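# Tie off lantern cord, then remove box beneath it

## Task

Fasten the lantern's cord so that it keeps holding once the grippers release it, then move the box out from under the lantern. At the end the lantern must still hang from the peg at its current height or higher. The lantern breaks easily, so the task fails if it drops freely at any moment or ends up noticeably lower than where it is at the start. Nothing may fall off the table or be left off it.

## Robot and tools

Robot: two arms, left_arm and right_arm, each a six-joint arm with a two-finger parallel gripper. Each base stands slightly off its nominal spot: left_arm at (-0.015, +0.294, +0.046) m and right_arm at (-0.023, -0.374, +0.003) m in the scene frame, both turned only a little about z. Scene frame: origin at table-top height midway between the nominal bases, +x out over the table, +z up, +y toward left_arm. The arm names do not match image sides. A camera stand is fixed to the floor behind the arms, and loose objects may now and then get a small push.

Frames: every hand pose, velocity, Hand target and offset an arm reports or receives uses that arm's own base axes. Fixed cameras and the table use the scene frame. Each gripper's fingers point along its +z axis and open and close along its y axis. end_effector_position (metres) is the spot between the finger pads, roughly 1 cm behind the tips; end_effector_quat_wxyz gives its orientation. Printed values can be a few centimetres off, more at long reach.

The 14-number row: every motion argument is a single flat list of 14 numbers for both arms together, each in [-1, 1]: left dx, dy, dz, rx, ry, rz, opening, then the same seven for the right arm. Send all 14 even when one arm stays still. dx to rz are offsets, not poses: they count from that arm's Hand target at the start of the action or call, in its base axes. 1.0 equals 0.6 m for dx, dy, dz and 180 degrees for the rotation; rx, ry, rz form one rotation vector about the Hand target's position. A translation longer than 1.0 gets scaled back along its direction. Repeating an offset in a new call moves the arm further. Six zeros re-request the current Hand target. Opening is absolute, not an offset: +1 fully open (0.094 m), -1 closed, and 0 means half open, so to keep a gripper unchanged resend its present command (see Tool commands).

execute_actions(actions, cameras): actions is a list of actions; each action is a list of up to 15 rows, one per 1/30 s step, all measured from the same start pose; a short action repeats its last row to fill 15 steps. An empty list returns state and, by default, all camera images.

move(target, speed, blend, opening_speed, grip_force, blocking, cameras): straight-line paths toward target, one 14-number row or a list of up to 15 rows, every row an offset from the same starting Hand targets. speed is the top path speed in m/s, 0.002 to 2.9 (default 0.25), rotation capped at twice that in rad/s; one value or one per target. blend, in metres, rounds corners between listed targets; 0 stops at each. opening_speed (0.2 or more, scale units per second) makes fingers close gradually; use it on anything breakable. grip_force sets per-pad force in newtons, 10 to 50, one value or one per arm; it persists. Paths are capped at 10 s, and motions do not avoid obstacles or the other arm. blocking=false returns after about 0.5 s while the move continues. The result adds a move: line: done, off_target, moving, held or fault, plus limits such as paced (pose clipped) or held (steps withheld).

wait(seconds, 0 to 10) lets time pass; stop() brakes a running move; zoom_image(camera, region [x0, y0, x1, y1] in pixels, at most 504 by 504) enlarges part of the newest image from cam_head_left, cam_head_right, cam_high, cam_low, cam_left_wrist or cam_right_wrist (all 672x504); read_manual returns licence texts only; finished_scene(scene) ends the scene for good, so call it only once the lantern hangs unaided and the box is away.

Reading results: Hand target is the last commanded pose after clipping; grippers often rest short of it by up to a few centimetres from friction and weight, which does not prove contact. If a gap stays, send the missing distance as a new offset. Orientation commands are clipped to 40 degrees from the current measured orientation each step. grip_measured is the finger opening on the command scale; it tracks the command even past contact, so it will not reveal a touch. grip_effort_nm is the gripper motor effort (negative closing). Joint torques include gravity and have offsets. Joint velocities may be omitted when all are at noise level.

Cautions: never let the lantern drop or sag below its start height; release the cord only when it is secured. Approach gently: faster moves and targets set far beyond a contact press harder; to stop pressing, send a target back behind the gripper. Keep the two grippers, their housings and wrist cameras well apart, since the clearance check does not cover them and a press between arms can end the scene. Avoid paths near an arm's own base; go around it. Avoid hitting fixed or heavy items and keep everything on the table. Holding loads or pushing at unreachable poses heats motors: a MOTOR HOT line appears at 75 °C, at 90 °C that arm folds and idles, at 100 °C it collapses. Arms keep pressing when blocked until commanded away. Time spent thinking lets the scene run on.

Each tool is called as a command line: name --argument value for each argument, lists and objects as JSON in quotes; but a table of rows of numbers goes row by row, as --pt "numbers of a row", without its own name.

## Session

execute_actions --actions '[]' --cameras '["all"]'

Scene clock: 0.00 s.
left_arm: end_effector_position=(+0.3067, -0.1536, +0.3457) grip_measured=+1.000 grip_effort_nm=n/a end_effector_quat_wxyz=(+0.660, +0.103, +0.743, -0.053) | right_arm: end_effector_position=(+0.3810, +0.0271, +0.4651) grip_measured=+1.000 grip_effort_nm=n/a end_effector_quat_wxyz=(+0.747, +0.017, +0.659, +0.086)
Joint positions: left_arm=[-0.723 0.912 0.874 -0.104 -0.501 -0.01 0.094] | right_arm=[0.051 1.076 1.165 0.042 -0.038 0.145 0.094]
Joint velocities: within noise
Joint torques (N m): no reading
Heat: left arm: 28 °C; right arm: 26 °C.
Hand target: left_arm +0.3053, -0.1521, +0.3501; +0.662, +0.101, +0.740, -0.054 | right_arm +0.3779, +0.0270, +0.4708; +0.751, +0.016, +0.655, +0.086
Tool commands: left_gripper/opening=+1.0 right_gripper/opening=+1.0

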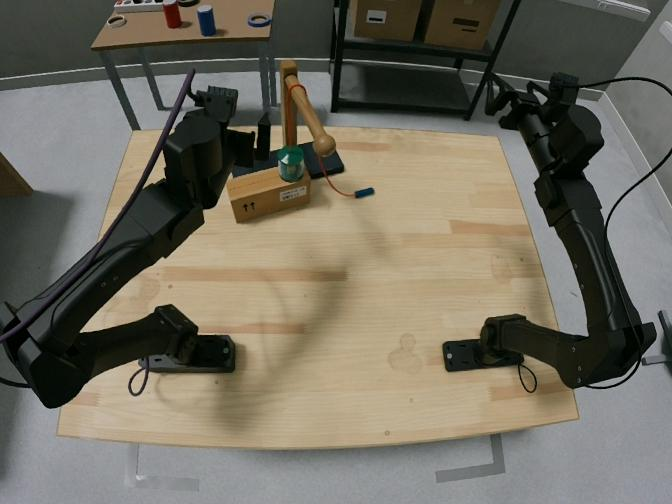

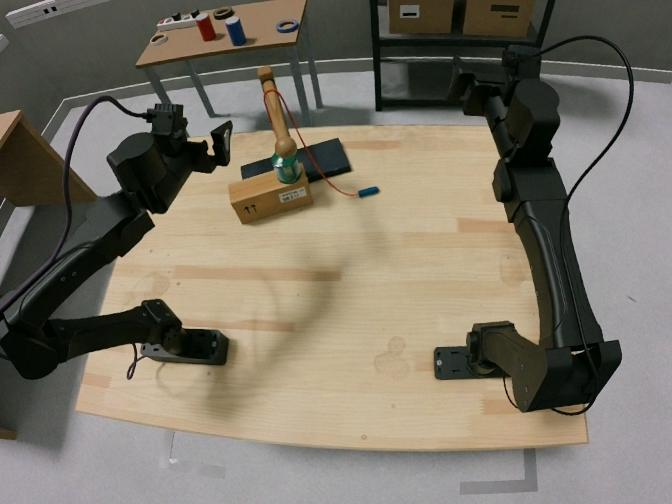

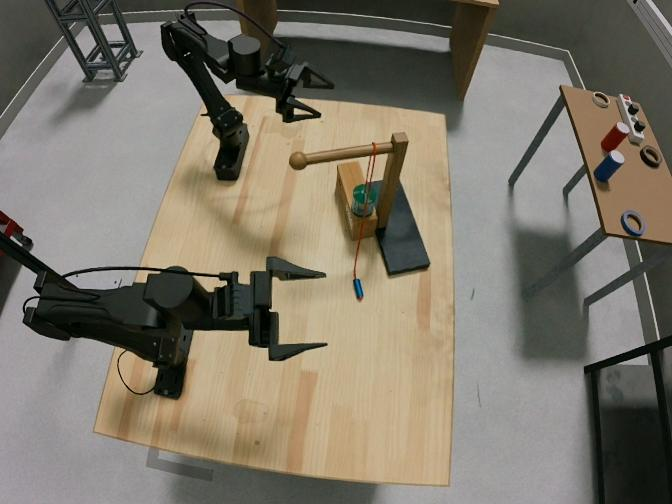

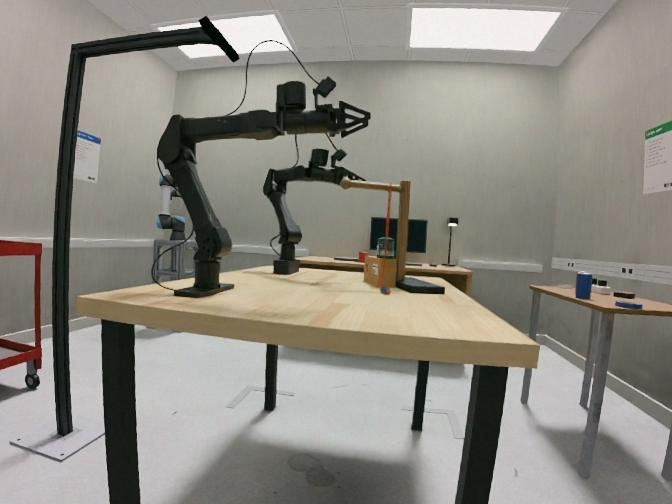

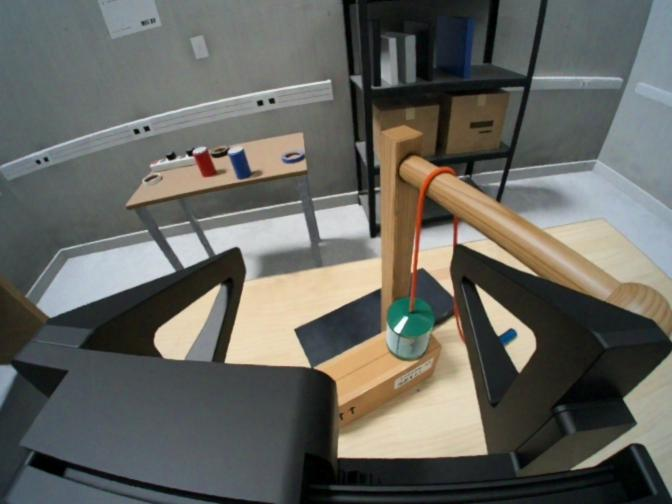

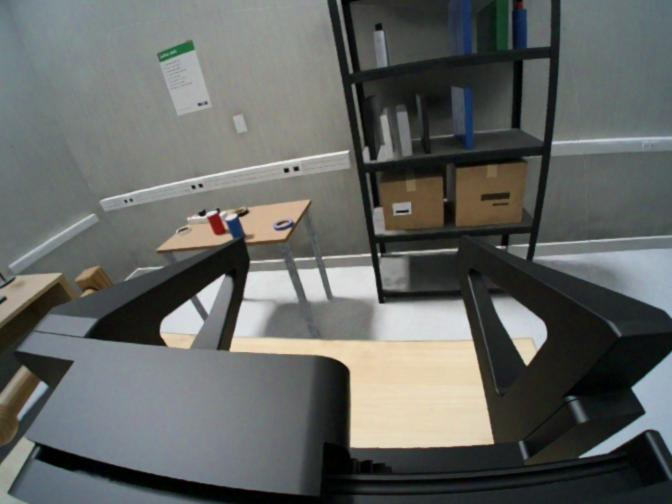

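zoom_image --camera "cam_left_wrist" --region '[300, 100, 672, 440]'

zoom_image --camera "cam_high" --region '[270, 110, 450, 320]'

zoom_image --camera "cam_low" --region '[320, 150, 480, 310]'

zoom_image --camera "cam_head_left" --region '[210, 50, 400, 230]'

zoom_image --camera "cam_head_right" --region '[210, 50, 400, 230]'

Scaled by 1.355 from the camera's 672x504 image, which has a finer 960x720 frame.

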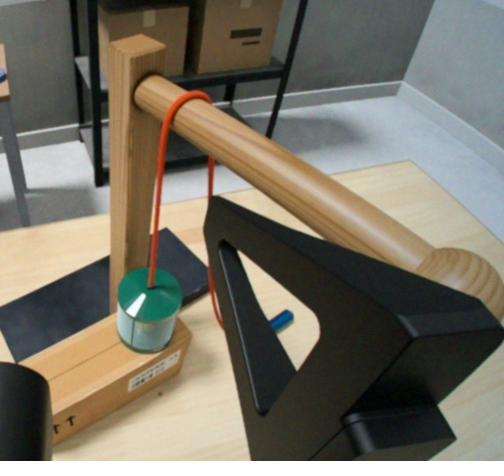

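Scaled by 2.400 from the camera's 672x504 image, which has a finer 960x720 frame.

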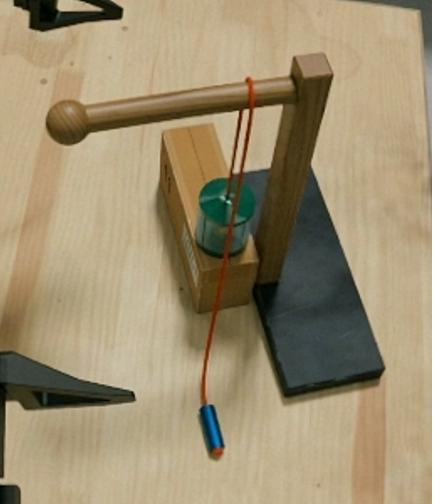

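Scaled by 3.150 from the camera's 672x504 image, which has a finer 960x720 frame.

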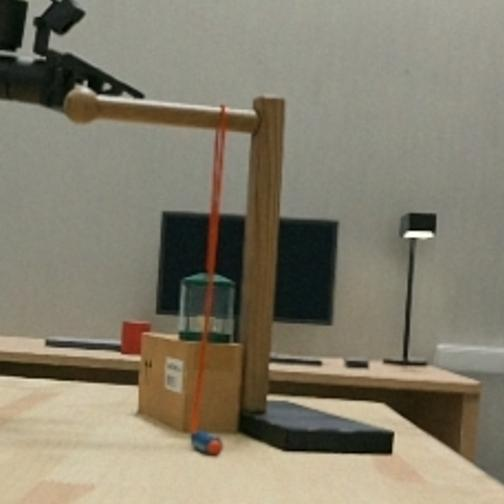

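Scaled by 2.653 from the camera's 672x504 image, which has a finer 960x720 frame.

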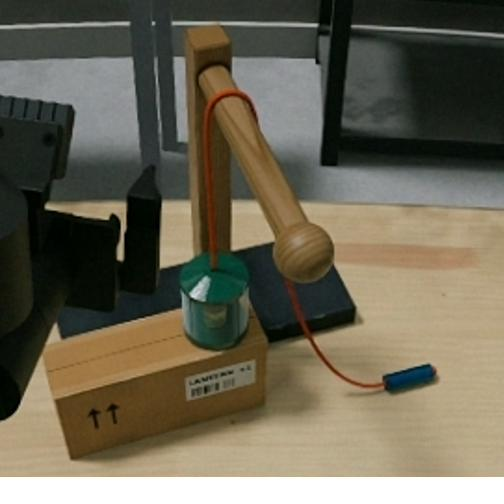

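Scaled by 2.653 from the camera's 672x504 image, which has a finer 960x720 frame.

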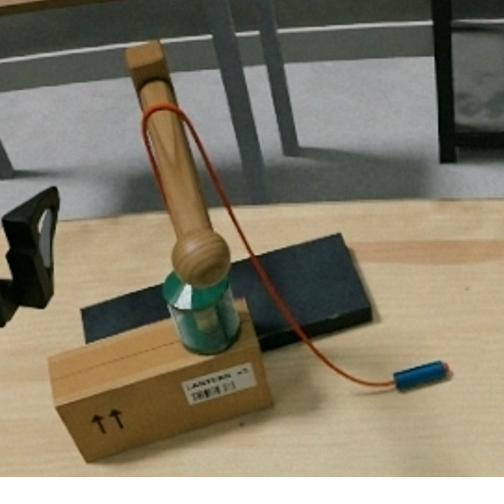

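zoom_image --camera "cam_left_wrist" --region '[270, 240, 540, 440]'

zoom_image --camera "cam_left_wrist" --region '[350, 110, 672, 350]'

Scaled by 1.867 from the camera's 672x504 image, which has a finer 960x720 frame.

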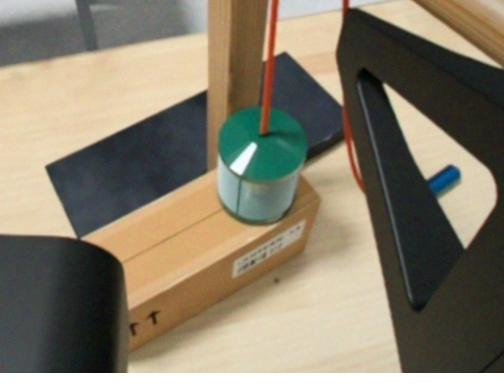

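Scaled by 1.565 from the camera's 672x504 image, which has a finer 960x720 frame.

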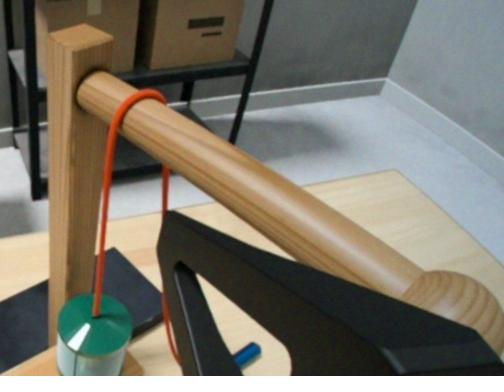

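move --target '[0.187, 0.375, 0.04, 0, 0, -0.135, 1.0, -0.0885, 0.2052, -0.2897, -0.060, 0.0228, 0.217, 1.0]' --speed 0.3 --cameras '["cam_left_wrist", "cam_right_wrist", "cam_head_left", "cam_low"]'

Scene clock: 145.67 s.
left_arm: end_effector_position=(+0.4144, +0.0735, +0.3730) grip_measured=+1.000 grip_effort_nm=0.00 end_effector_quat_wxyz=(+0.640, +0.249, +0.703, -0.185) | right_arm: end_effector_position=(+0.3263, +0.1471, +0.2996) grip_measured=+1.000 grip_effort_nm=0.01 end_effector_quat_wxyz=(+0.655, -0.262, +0.656, +0.268)
Joint positions: left_arm=[0.582 1.514 1.402 -0.194 1.187 0.344 0.094] | right_arm=[0.105 1.006 0.598 0.41 -0.663 0.008 0.094]
Joint torques (N m): left_arm=[-0.27 -4.92 9.37 1.42 0.33 0.09] | right_arm=[0.43 -2 7.68 1.91 -0.1 -0.11]
Heat: left arm: 38 °C; right arm: 36 °C.
Hand target: left_arm +0.4175, +0.0728, +0.3741; +0.636, +0.255, +0.703, -0.192 | right_arm +0.3248, +0.1502, +0.2970; +0.654, -0.270, +0.653, +0.270
Off the commanded pose: left_arm 0.003 m, 1 deg | right_arm 0.004 m, 1 deg.
move: done
Images, in order (width x height): cam_head_left 672x504, cam_low 672x504, cam_left_wrist 672x504, cam_right_wrist 672x504.

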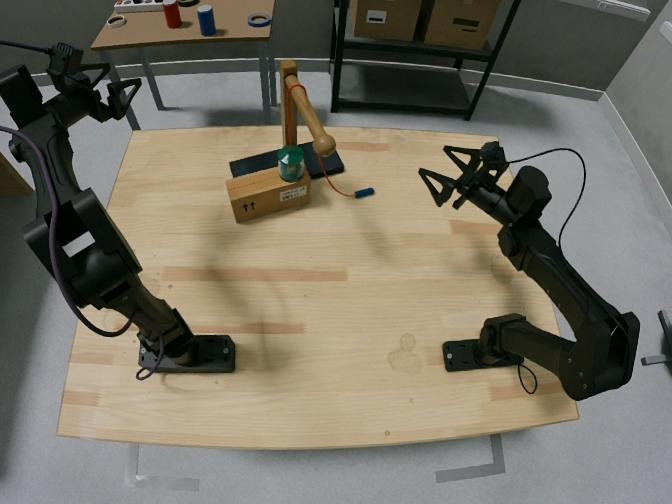

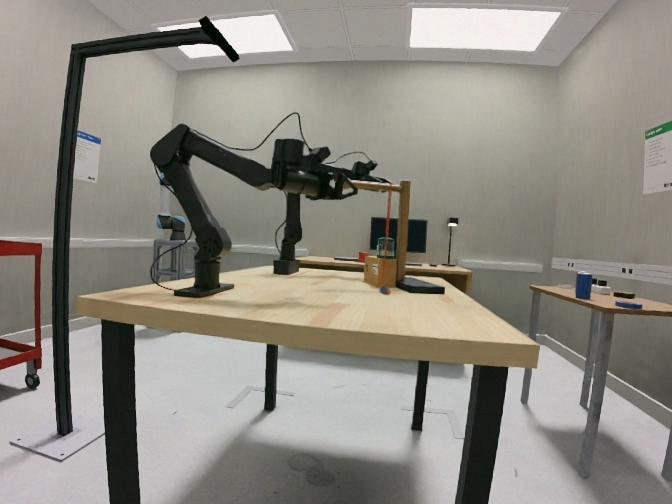

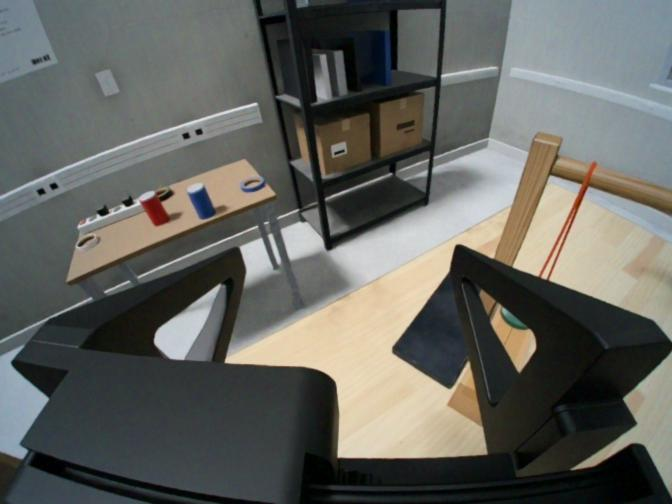

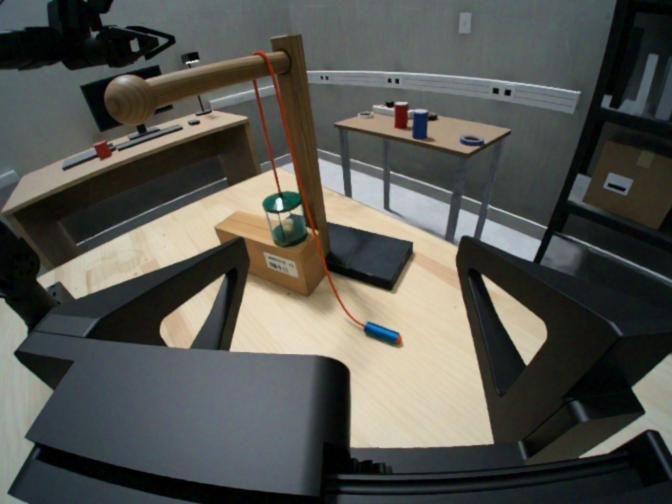

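move --target '[0, 0, 0, 0, 0, 0, 1.0, 0.1412, 0.2367, -0.25, 0, 0, 0, 1.0]' --speed 0.25 --cameras '["cam_right_wrist", "cam_low", "cam_high"]'

Scene clock: 235.90 s.
left_arm: end_effector_position=(+0.4143, +0.0735, +0.3727) grip_measured=+1.000 grip_effort_nm=0.01 end_effector_quat_wxyz=(+0.640, +0.249, +0.703, -0.185) | right_arm: end_effector_position=(+0.4048, +0.2896, +0.1471) grip_measured=+1.000 grip_effort_nm=0.01 end_effector_quat_wxyz=(+0.649, -0.273, +0.656, +0.271)
Joint positions: left_arm=[0.582 1.514 1.402 -0.196 1.187 0.345 0.094] | right_arm=[0.524 1.951 0.695 1.245 -0.266 -0.002 0.094]
Joint torques (N m): left_arm=[-0.28 -4.83 9.42 1.44 0.33 0.08] | right_arm=[0.2 -6.71 7.53 2.07 0.12 0.03]
Heat: left arm: 41 °C; right arm: 36 °C.
Hand target: left_arm +0.4175, +0.0728, +0.3740; +0.636, +0.254, +0.703, -0.192 | right_arm +0.4096, +0.2921, +0.1469; +0.654, -0.270, +0.653, +0.270
Off the commanded pose: left_arm 0.004 m, 1 deg | right_arm 0.005 m, 1 deg.
move: done
Images, in order (width x height): cam_high 672x504, cam_low 672x504, cam_right_wrist 672x504.

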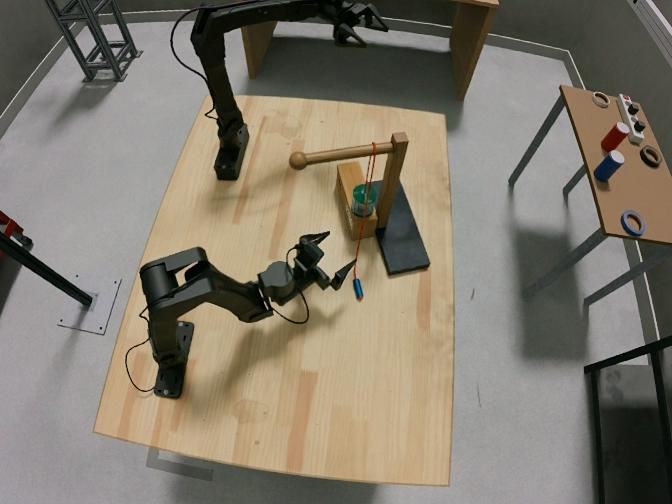

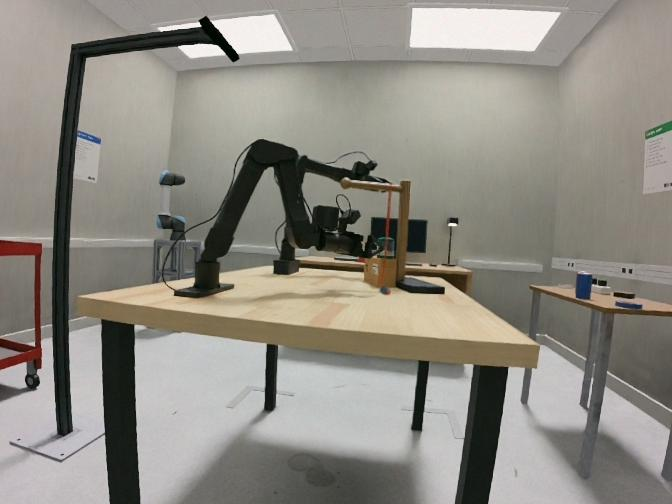

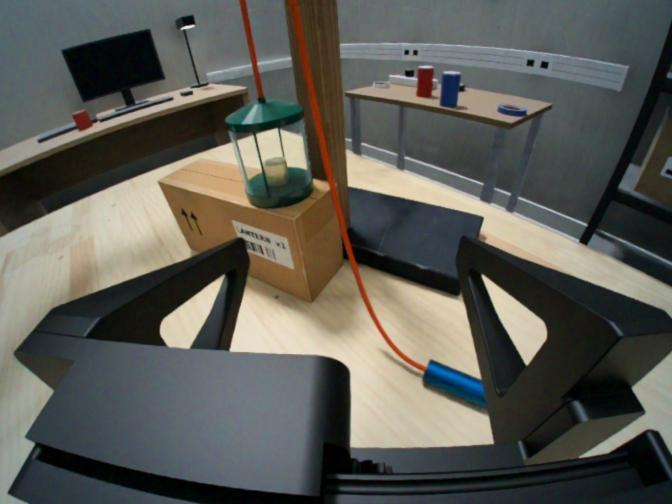

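move --target '[0, 0, 0, 0, 0, 0, 1.0, 0.0923, -0.0085, -0.1215, -0.0503, 0.0266, 0.1947, 0.28]' --speed 0.2 --cameras '["cam_right_wrist", "cam_low"]'

Scene clock: 360.17 s.
left_arm: end_effector_position=(+0.4143, +0.0735, +0.3727) grip_measured=+1.000 grip_effort_nm=0.00 end_effector_quat_wxyz=(+0.640, +0.249, +0.703, -0.185) | right_arm: end_effector_position=(+0.4632, +0.2870, +0.0798) grip_measured=+0.281 grip_effort_nm=-0.07 end_effector_quat_wxyz=(+0.499, -0.490, +0.588, +0.407)
Joint positions: left_arm=[0.582 1.514 1.402 -0.196 1.187 0.345 0.094] | right_arm=[0.254 2.313 1.299 0.63 -1.096 -0.355 0.06]
Joint torques (N m): left_arm=[-0.32 -4.83 9.47 1.42 0.33 0.09] | right_arm=[-0.28 -10.48 8.68 1.32 -0.41 -0.08]
Heat: left arm: 44 °C; right arm: 39 °C.
Hand target: left_arm +0.4175, +0.0728, +0.3740; +0.636, +0.254, +0.703, -0.192 | right_arm +0.4649, +0.2871, +0.0740; +0.492, -0.492, +0.587, +0.413
Off the commanded pose: left_arm 0.004 m, 1 deg | right_arm 0.006 m, 1 deg.
move: done
Images, in order (width x height): cam_low 672x504, cam_right_wrist 672x504.

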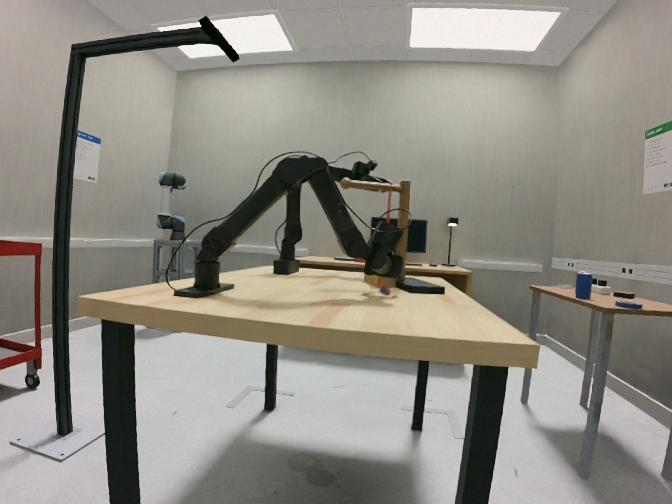

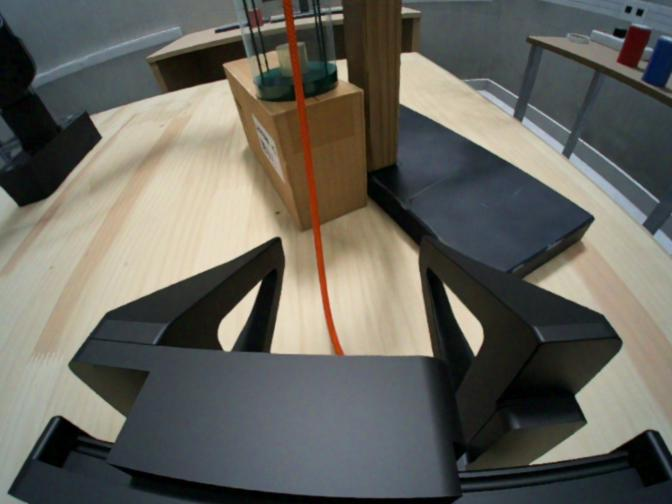

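move --target '[0, 0, 0, 0, 0, 0, 1.0, -0.019, 0.1215, -0.0317, 0, 0, 0, 0.28]' --speed 0.12 --cameras '["cam_right_wrist", "cam_high"]'

Scene clock: 408.37 s.
left_arm: end_effector_position=(+0.4143, +0.0735, +0.3727) grip_measured=+1.000 grip_effort_nm=0.00 end_effector_quat_wxyz=(+0.640, +0.249, +0.703, -0.185) | right_arm: end_effector_position=(+0.4484, +0.3588, +0.0608) grip_measured=+0.281 grip_effort_nm=-0.07 end_effector_quat_wxyz=(+0.490, -0.495, +0.586, +0.414)
Joint positions: left_arm=[0.582 1.514 1.402 -0.196 1.187 0.345 0.094] | right_arm=[0.411 2.404 1.359 0.729 -0.967 -0.262 0.06]
Joint torques (N m): left_arm=[-0.27 -4.83 9.44 1.43 0.35 0.1] | right_arm=[-0.1 -10.71 8.53 1.74 -0.1 0.03]
Heat: left arm: 45 °C; right arm: 37 °C.
Hand target: left_arm +0.4175, +0.0728, +0.3740; +0.636, +0.254, +0.703, -0.192 | right_arm +0.4536, +0.3599, +0.0550; +0.492, -0.492, +0.587, +0.413
Off the commanded pose: left_arm 0.004 m, 1 deg | right_arm 0.008 m, 0 deg.
move: done
Images, in order (width x height): cam_high 672x504, cam_right_wrist 672x504.

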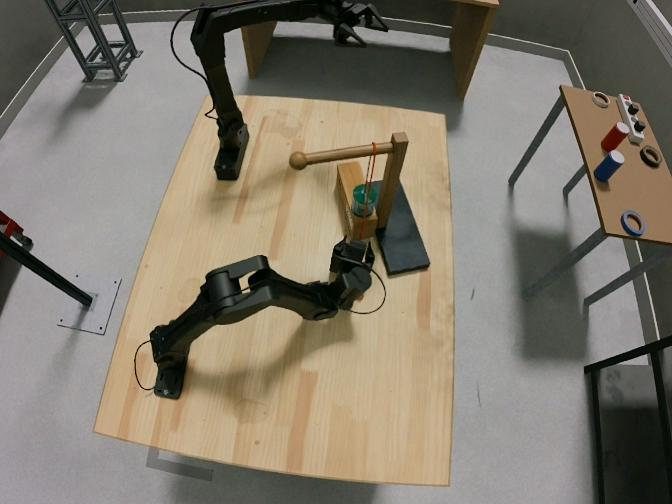

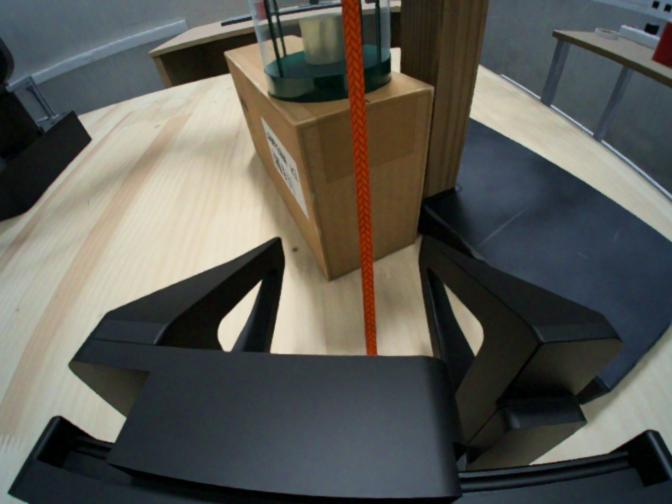

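move --target '[0, 0, 0, 0, 0, 0, 1.0, 0, 0, 0, 0, 0, 0, -1.0]' --speed 0.1 --opening_speed 1.0 --cameras '["cam_right_wrist"]'

Scene clock: 435.53 s.
left_arm: end_effector_position=(+0.4143, +0.0735, +0.3727) grip_measured=+1.000 grip_effort_nm=0.00 end_effector_quat_wxyz=(+0.640, +0.249, +0.703, -0.185) | right_arm: end_effector_position=(+0.4485, +0.3587, +0.0608) grip_measured=-0.989 grip_effort_nm=-0.58 end_effector_quat_wxyz=(+0.490, -0.494, +0.586, +0.414)
Joint positions: left_arm=[0.582 1.514 1.402 -0.196 1.187 0.345 0.094] | right_arm=[0.411 2.404 1.359 0.729 -0.966 -0.262 0.001]
Joint torques (N m): left_arm=[-0.28 -4.86 9.4 1.43 0.33 0.09] | right_arm=[-0.1 -10.69 8.54 1.73 -0.14 0.05]
Heat: left arm: 46 °C; right arm: 37 °C.
Hand target: left_arm +0.4175, +0.0728, +0.3740; +0.636, +0.254, +0.703, -0.192 | right_arm +0.4535, +0.3599, +0.0549; +0.492, -0.492, +0.587, +0.413
Off the commanded pose: left_arm 0.004 m, 1 deg | right_arm 0.008 m, 0 deg.
move: done
Images, in order (width x height): cam_right_wrist 672x504.

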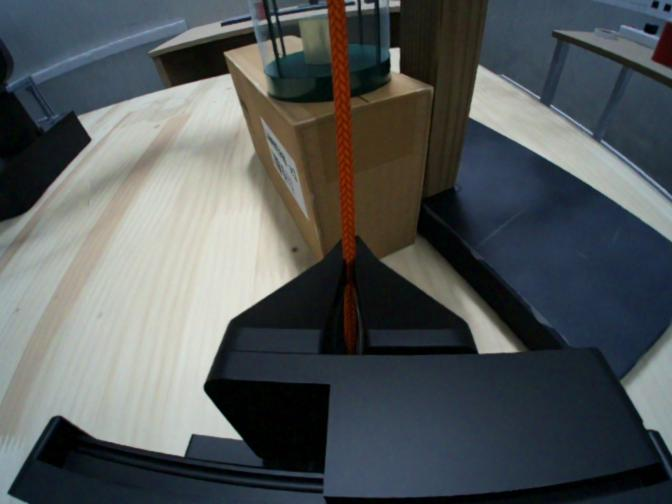

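move --target '[0, 0, 0, 0, 0, 0, 1.0, -0.0892, -0.15, 0.175, 0, 0, -0.139, -1.0]' --speed 0.15 --cameras '["cam_right_wrist", "cam_high", "cam_low", "cam_head_right"]'

Scene clock: 522.63 s.
left_arm: end_effector_position=(+0.4143, +0.0735, +0.3727) grip_measured=+1.000 grip_effort_nm=0.01 end_effector_quat_wxyz=(+0.640, +0.249, +0.703, -0.185) | right_arm: end_effector_position=(+0.4012, +0.2745, +0.1545) grip_measured=-0.989 grip_effort_nm=-0.59 end_effector_quat_wxyz=(+0.567, -0.359, +0.678, +0.300)
Joint positions: left_arm=[0.582 1.514 1.402 -0.196 1.187 0.345 0.094] | right_arm=[0.398 1.788 0.781 0.794 -0.564 -0.115 0.001]
Joint torques (N m): left_arm=[-0.34 -4.88 9.39 1.43 0.34 0.07] | right_arm=[-0.53 -10.77 5.76 1.76 0.02 0.04]
Heat: left arm: 48 °C; right arm: 40 °C.
Hand target: left_arm +0.4175, +0.0728, +0.3740; +0.636, +0.254, +0.703, -0.192 | right_arm +0.4000, +0.2699, +0.1599; +0.570, -0.353, +0.680, +0.297
Off the commanded pose: left_arm 0.004 m, 1 deg | right_arm 0.007 m, 1 deg.
move: done
Images, in order (width x height): cam_head_right 672x504, cam_high 672x504, cam_low 672x504, cam_right_wrist 672x504.

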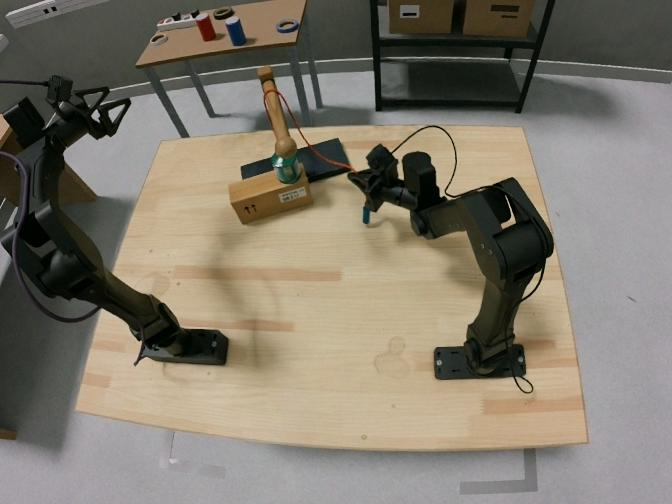

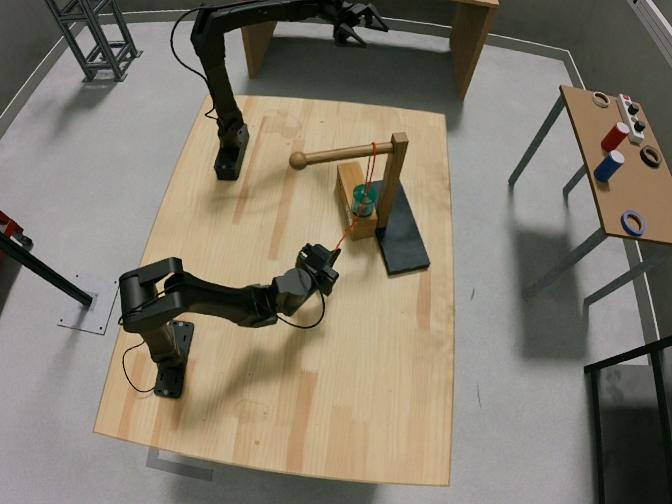

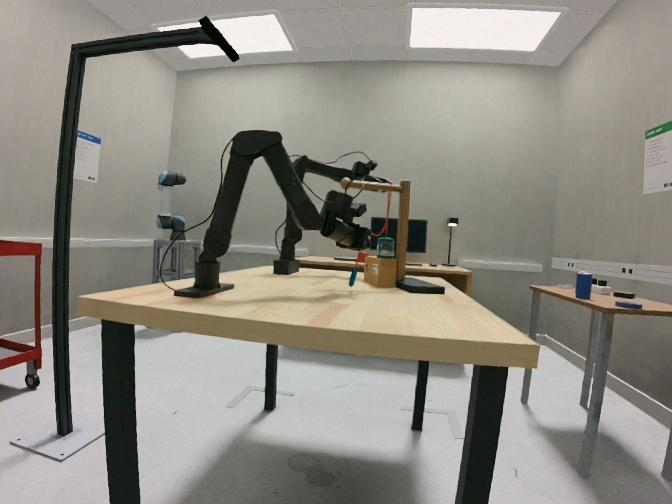

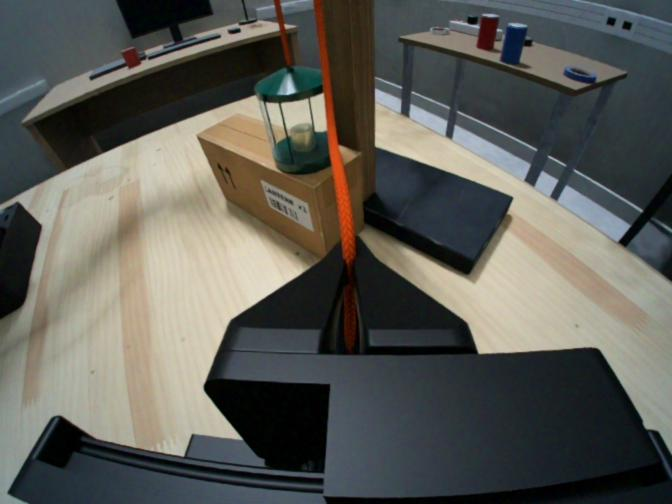

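move --pt "0 0 0 0 0 0 1.0 -0.2 0.15 0.0167 0 0 -0.0556 -1.0" --pt "0 0 0 0 0 0 1.0 -0.2 0.4167 0.0667 0 0 -0.0833 -1.0" --pt "0 0 0 0 0 0 1.0 -0.1667 0.5 0.2833 0 0 -0.0833 -1.0" --speed 0.18 --blend '[0.03, 0.03, 0]' --cameras '["cam_right_wrist", "cam_high", "cam_left_wrist", "cam_head_right", "cam_head_left"]'

Scene clock: 542.70 s.
left_arm: end_effector_position=(+0.4143, +0.0735, +0.3727) grip_measured=+1.000 grip_effort_nm=0.01 end_effector_quat_wxyz=(+0.640, +0.249, +0.703, -0.185) | right_arm: end_effector_position=(+0.2968, +0.5671, +0.3287) grip_measured=-0.989 grip_effort_nm=-0.58 end_effector_quat_wxyz=(+0.602, -0.269, +0.719, +0.221)
Joint positions: left_arm=[0.582 1.514 1.402 -0.196 1.187 0.345 0.094] | right_arm=[1.224 2.133 2.025 -0.097 0.506 0.093 0.001]
Joint torques (N m): left_arm=[-0.29 -4.9 9.44 1.43 0.33 0.09] | right_arm=[-0.05 -11.12 11.84 1.79 0.25 0.09]
Heat: left arm: 48 °C; right arm: 40 °C.
Hand target: left_arm +0.4175, +0.0728, +0.3740; +0.636, +0.254, +0.703, -0.192 | right_arm +0.2999, +0.5700, +0.3301; +0.604, -0.262, +0.720, +0.220
Off the commanded pose: left_arm 0.004 m, 1 deg | right_arm 0.004 m, 1 deg.
move: done
Images, in order (width x height): cam_head_left 672x504, cam_head_right 672x504, cam_high 672x504, cam_left_wrist 672x504, cam_right_wrist 672x504.

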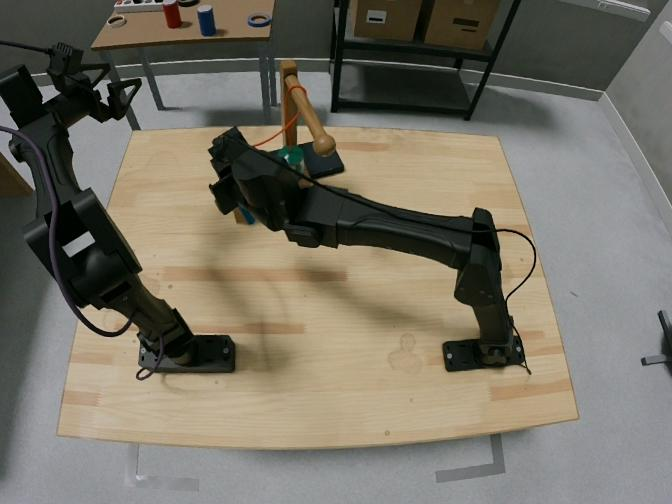

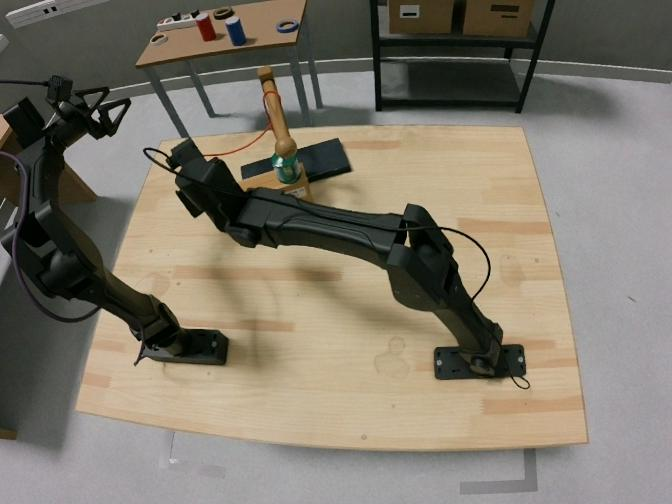

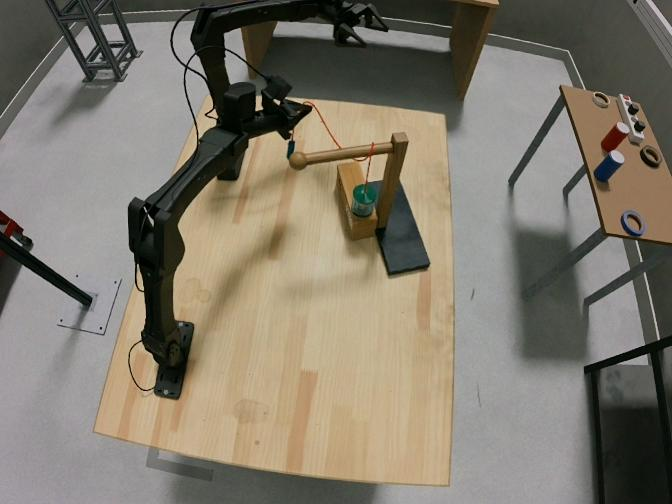

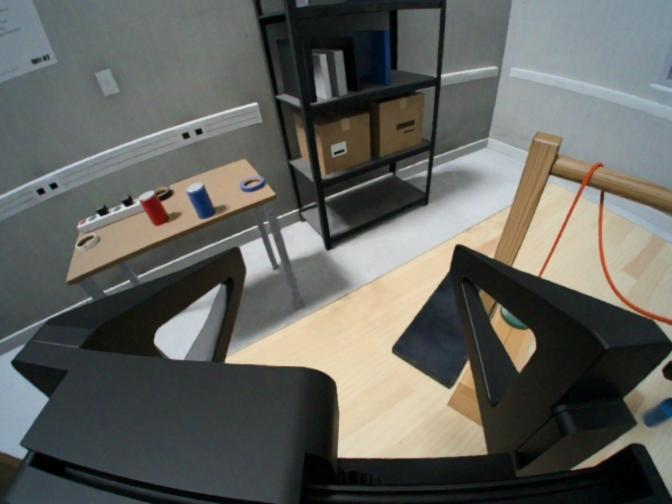

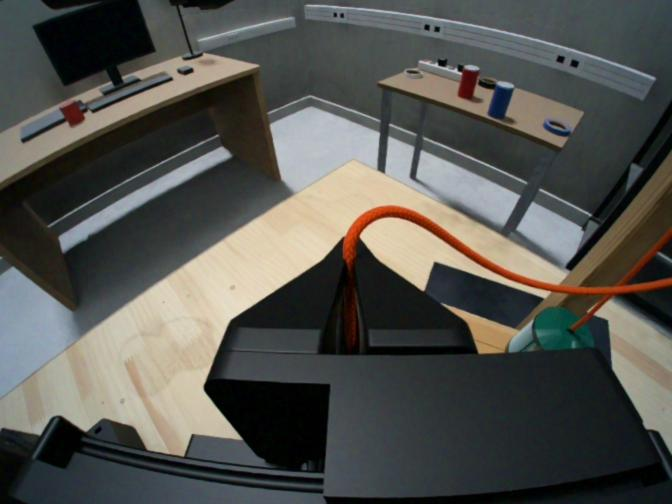

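execute_actions --actions '[]' --cameras '["cam_left_wrist","cam_right_wrist","cam_high","cam_head_left"]'

Scene clock: 570.53 s.
left_arm: end_effector_position=(+0.4143, +0.0735, +0.3727) grip_measured=+1.000 grip_effort_nm=0.00 end_effector_quat_wxyz=(+0.640, +0.249, +0.703, -0.185) | right_arm: end_effector_position=(+0.2968, +0.5670, +0.3285) grip_measured=-0.989 grip_effort_nm=-0.59 end_effector_quat_wxyz=(+0.602, -0.269, +0.719, +0.220)
Joint positions: left_arm=[0.582 1.514 1.402 -0.196 1.187 0.345 0.094] | right_arm=[1.224 2.133 2.025 -0.098 0.506 0.094 0.001]
Joint velocities: within noise
Joint torques (N m): left_arm=[-0.29 -4.86 9.42 1.43 0.32 0.11] | right_arm=[-0.03 -11.17 11.88 1.75 0.22 0.09]
Heat: left arm: 48 °C; right arm: 38 °C.
Hand target: left_arm +0.4175, +0.0728, +0.3740; +0.636, +0.254, +0.703, -0.192 | right_arm +0.2999, +0.5699, +0.3301; +0.604, -0.262, +0.720, +0.220
Tool commands: left_gripper/opening=+1.0 right_gripper/opening=-1.0
Off the commanded pose: left_arm 0.004 m, 1 deg | right_arm 0.005 m, 1 deg.
Images, in order (width x height): cam_head_left 672x504, cam_high 672x504, cam_left_wrist 672x504, cam_right_wrist 672x504.

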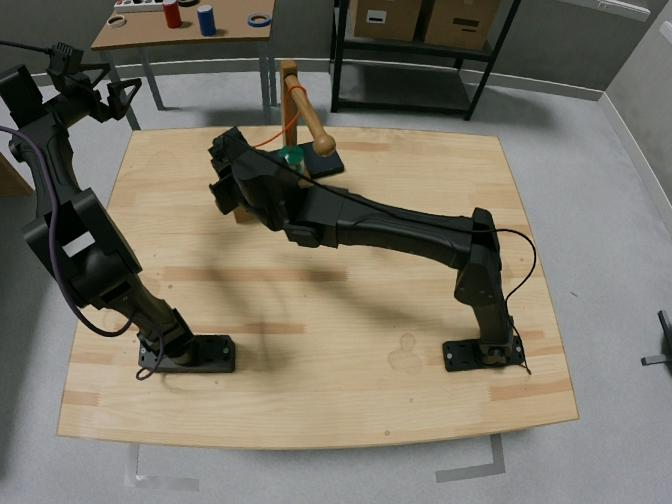

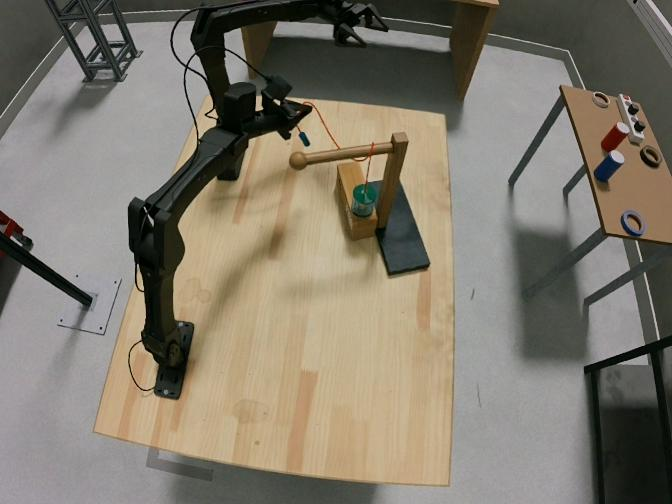

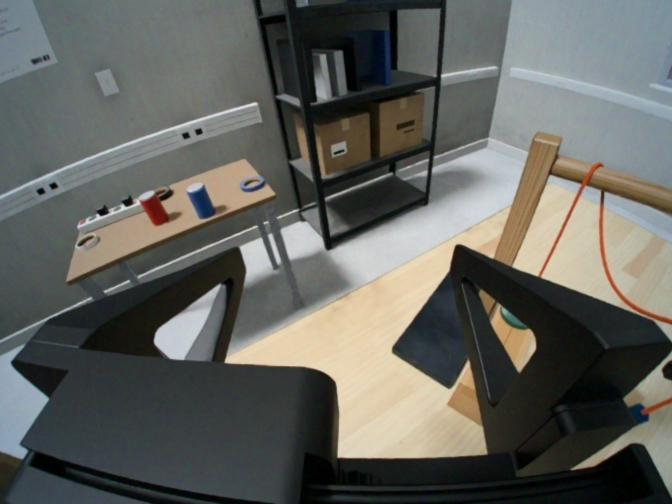

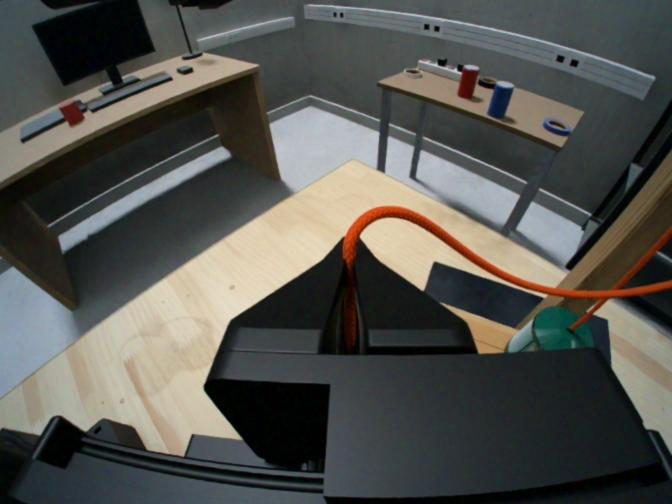

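move --pt "0 0 0 0 0 0 1.0 0.0168 -0.0332 0.1498 0.05 -0.066 -0.014 -1.0" --pt "0 0 0 0 0 0 1.0 0.0668 -0.1498 0.2832 0.1015 -0.1322 -0.0278 -1.0" --pt "0 0 0 0 0 0 1.0 0.1668 -0.3665 0.3165 0.0956 -0.1365 -0.0556 -1.0" --blend '[0.03,0.03,0]' --speed 0.15 --cameras '["cam_left_wrist","cam_right_wrist","cam_high","cam_head_left"]'

Scene clock: 602.03 s.
left_arm: end_effector_position=(+0.4143, +0.0735, +0.3727) grip_measured=+1.000 grip_effort_nm=0.01 end_effector_quat_wxyz=(+0.640, +0.249, +0.703, -0.185) | right_arm: end_effector_position=(+0.4084, +0.3552, +0.5121) grip_measured=-0.989 grip_effort_nm=-0.59 end_effector_quat_wxyz=(+0.790, -0.146, +0.560, +0.203)
Joint positions: left_arm=[0.582 1.514 1.402 -0.196 1.187 0.345 0.094] | right_arm=[0.807 1.734 1.689 0.396 0.283 -0.106 0.001]
Joint torques (N m): left_arm=[-0.32 -4.86 9.4 1.42 0.34 0.07] | right_arm=[0.05 -12.12 6.97 1.64 -0.17 0.07]
Heat: left arm: 49 °C; right arm: 39 °C.
Hand target: left_arm +0.4175, +0.0728, +0.3740; +0.636, +0.254, +0.703, -0.192 | right_arm +0.4000, +0.3501, +0.5198; +0.791, -0.147, +0.555, +0.211
Off the commanded pose: left_arm 0.004 m, 1 deg | right_arm 0.013 m, 1 deg.
move: off_target (right_arm)
Images, in order (width x height): cam_head_left 672x504, cam_high 672x504, cam_left_wrist 672x504, cam_right_wrist 672x504.

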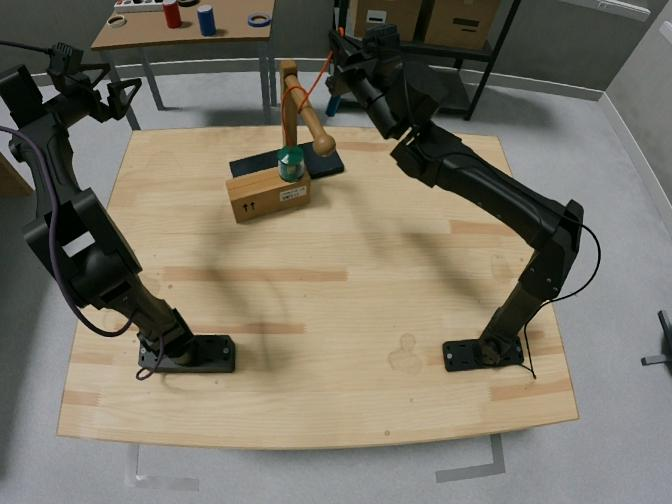

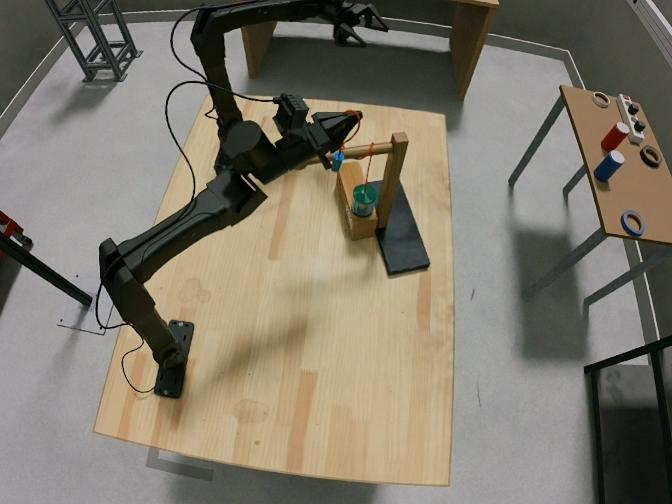

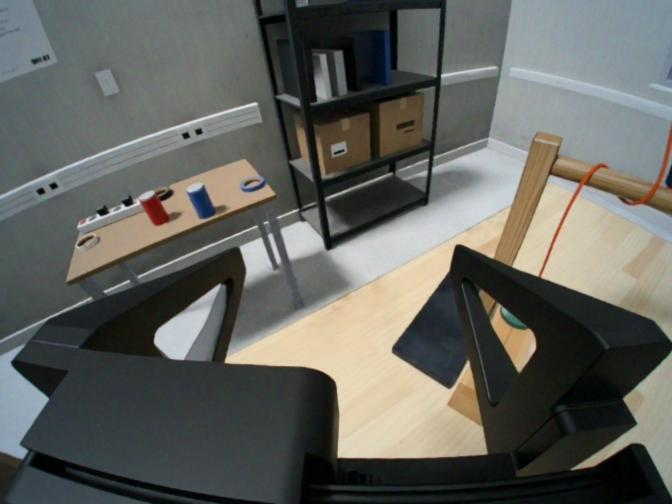

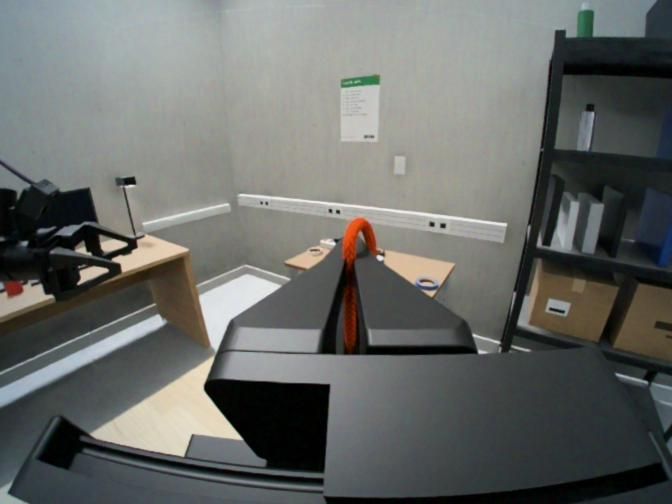

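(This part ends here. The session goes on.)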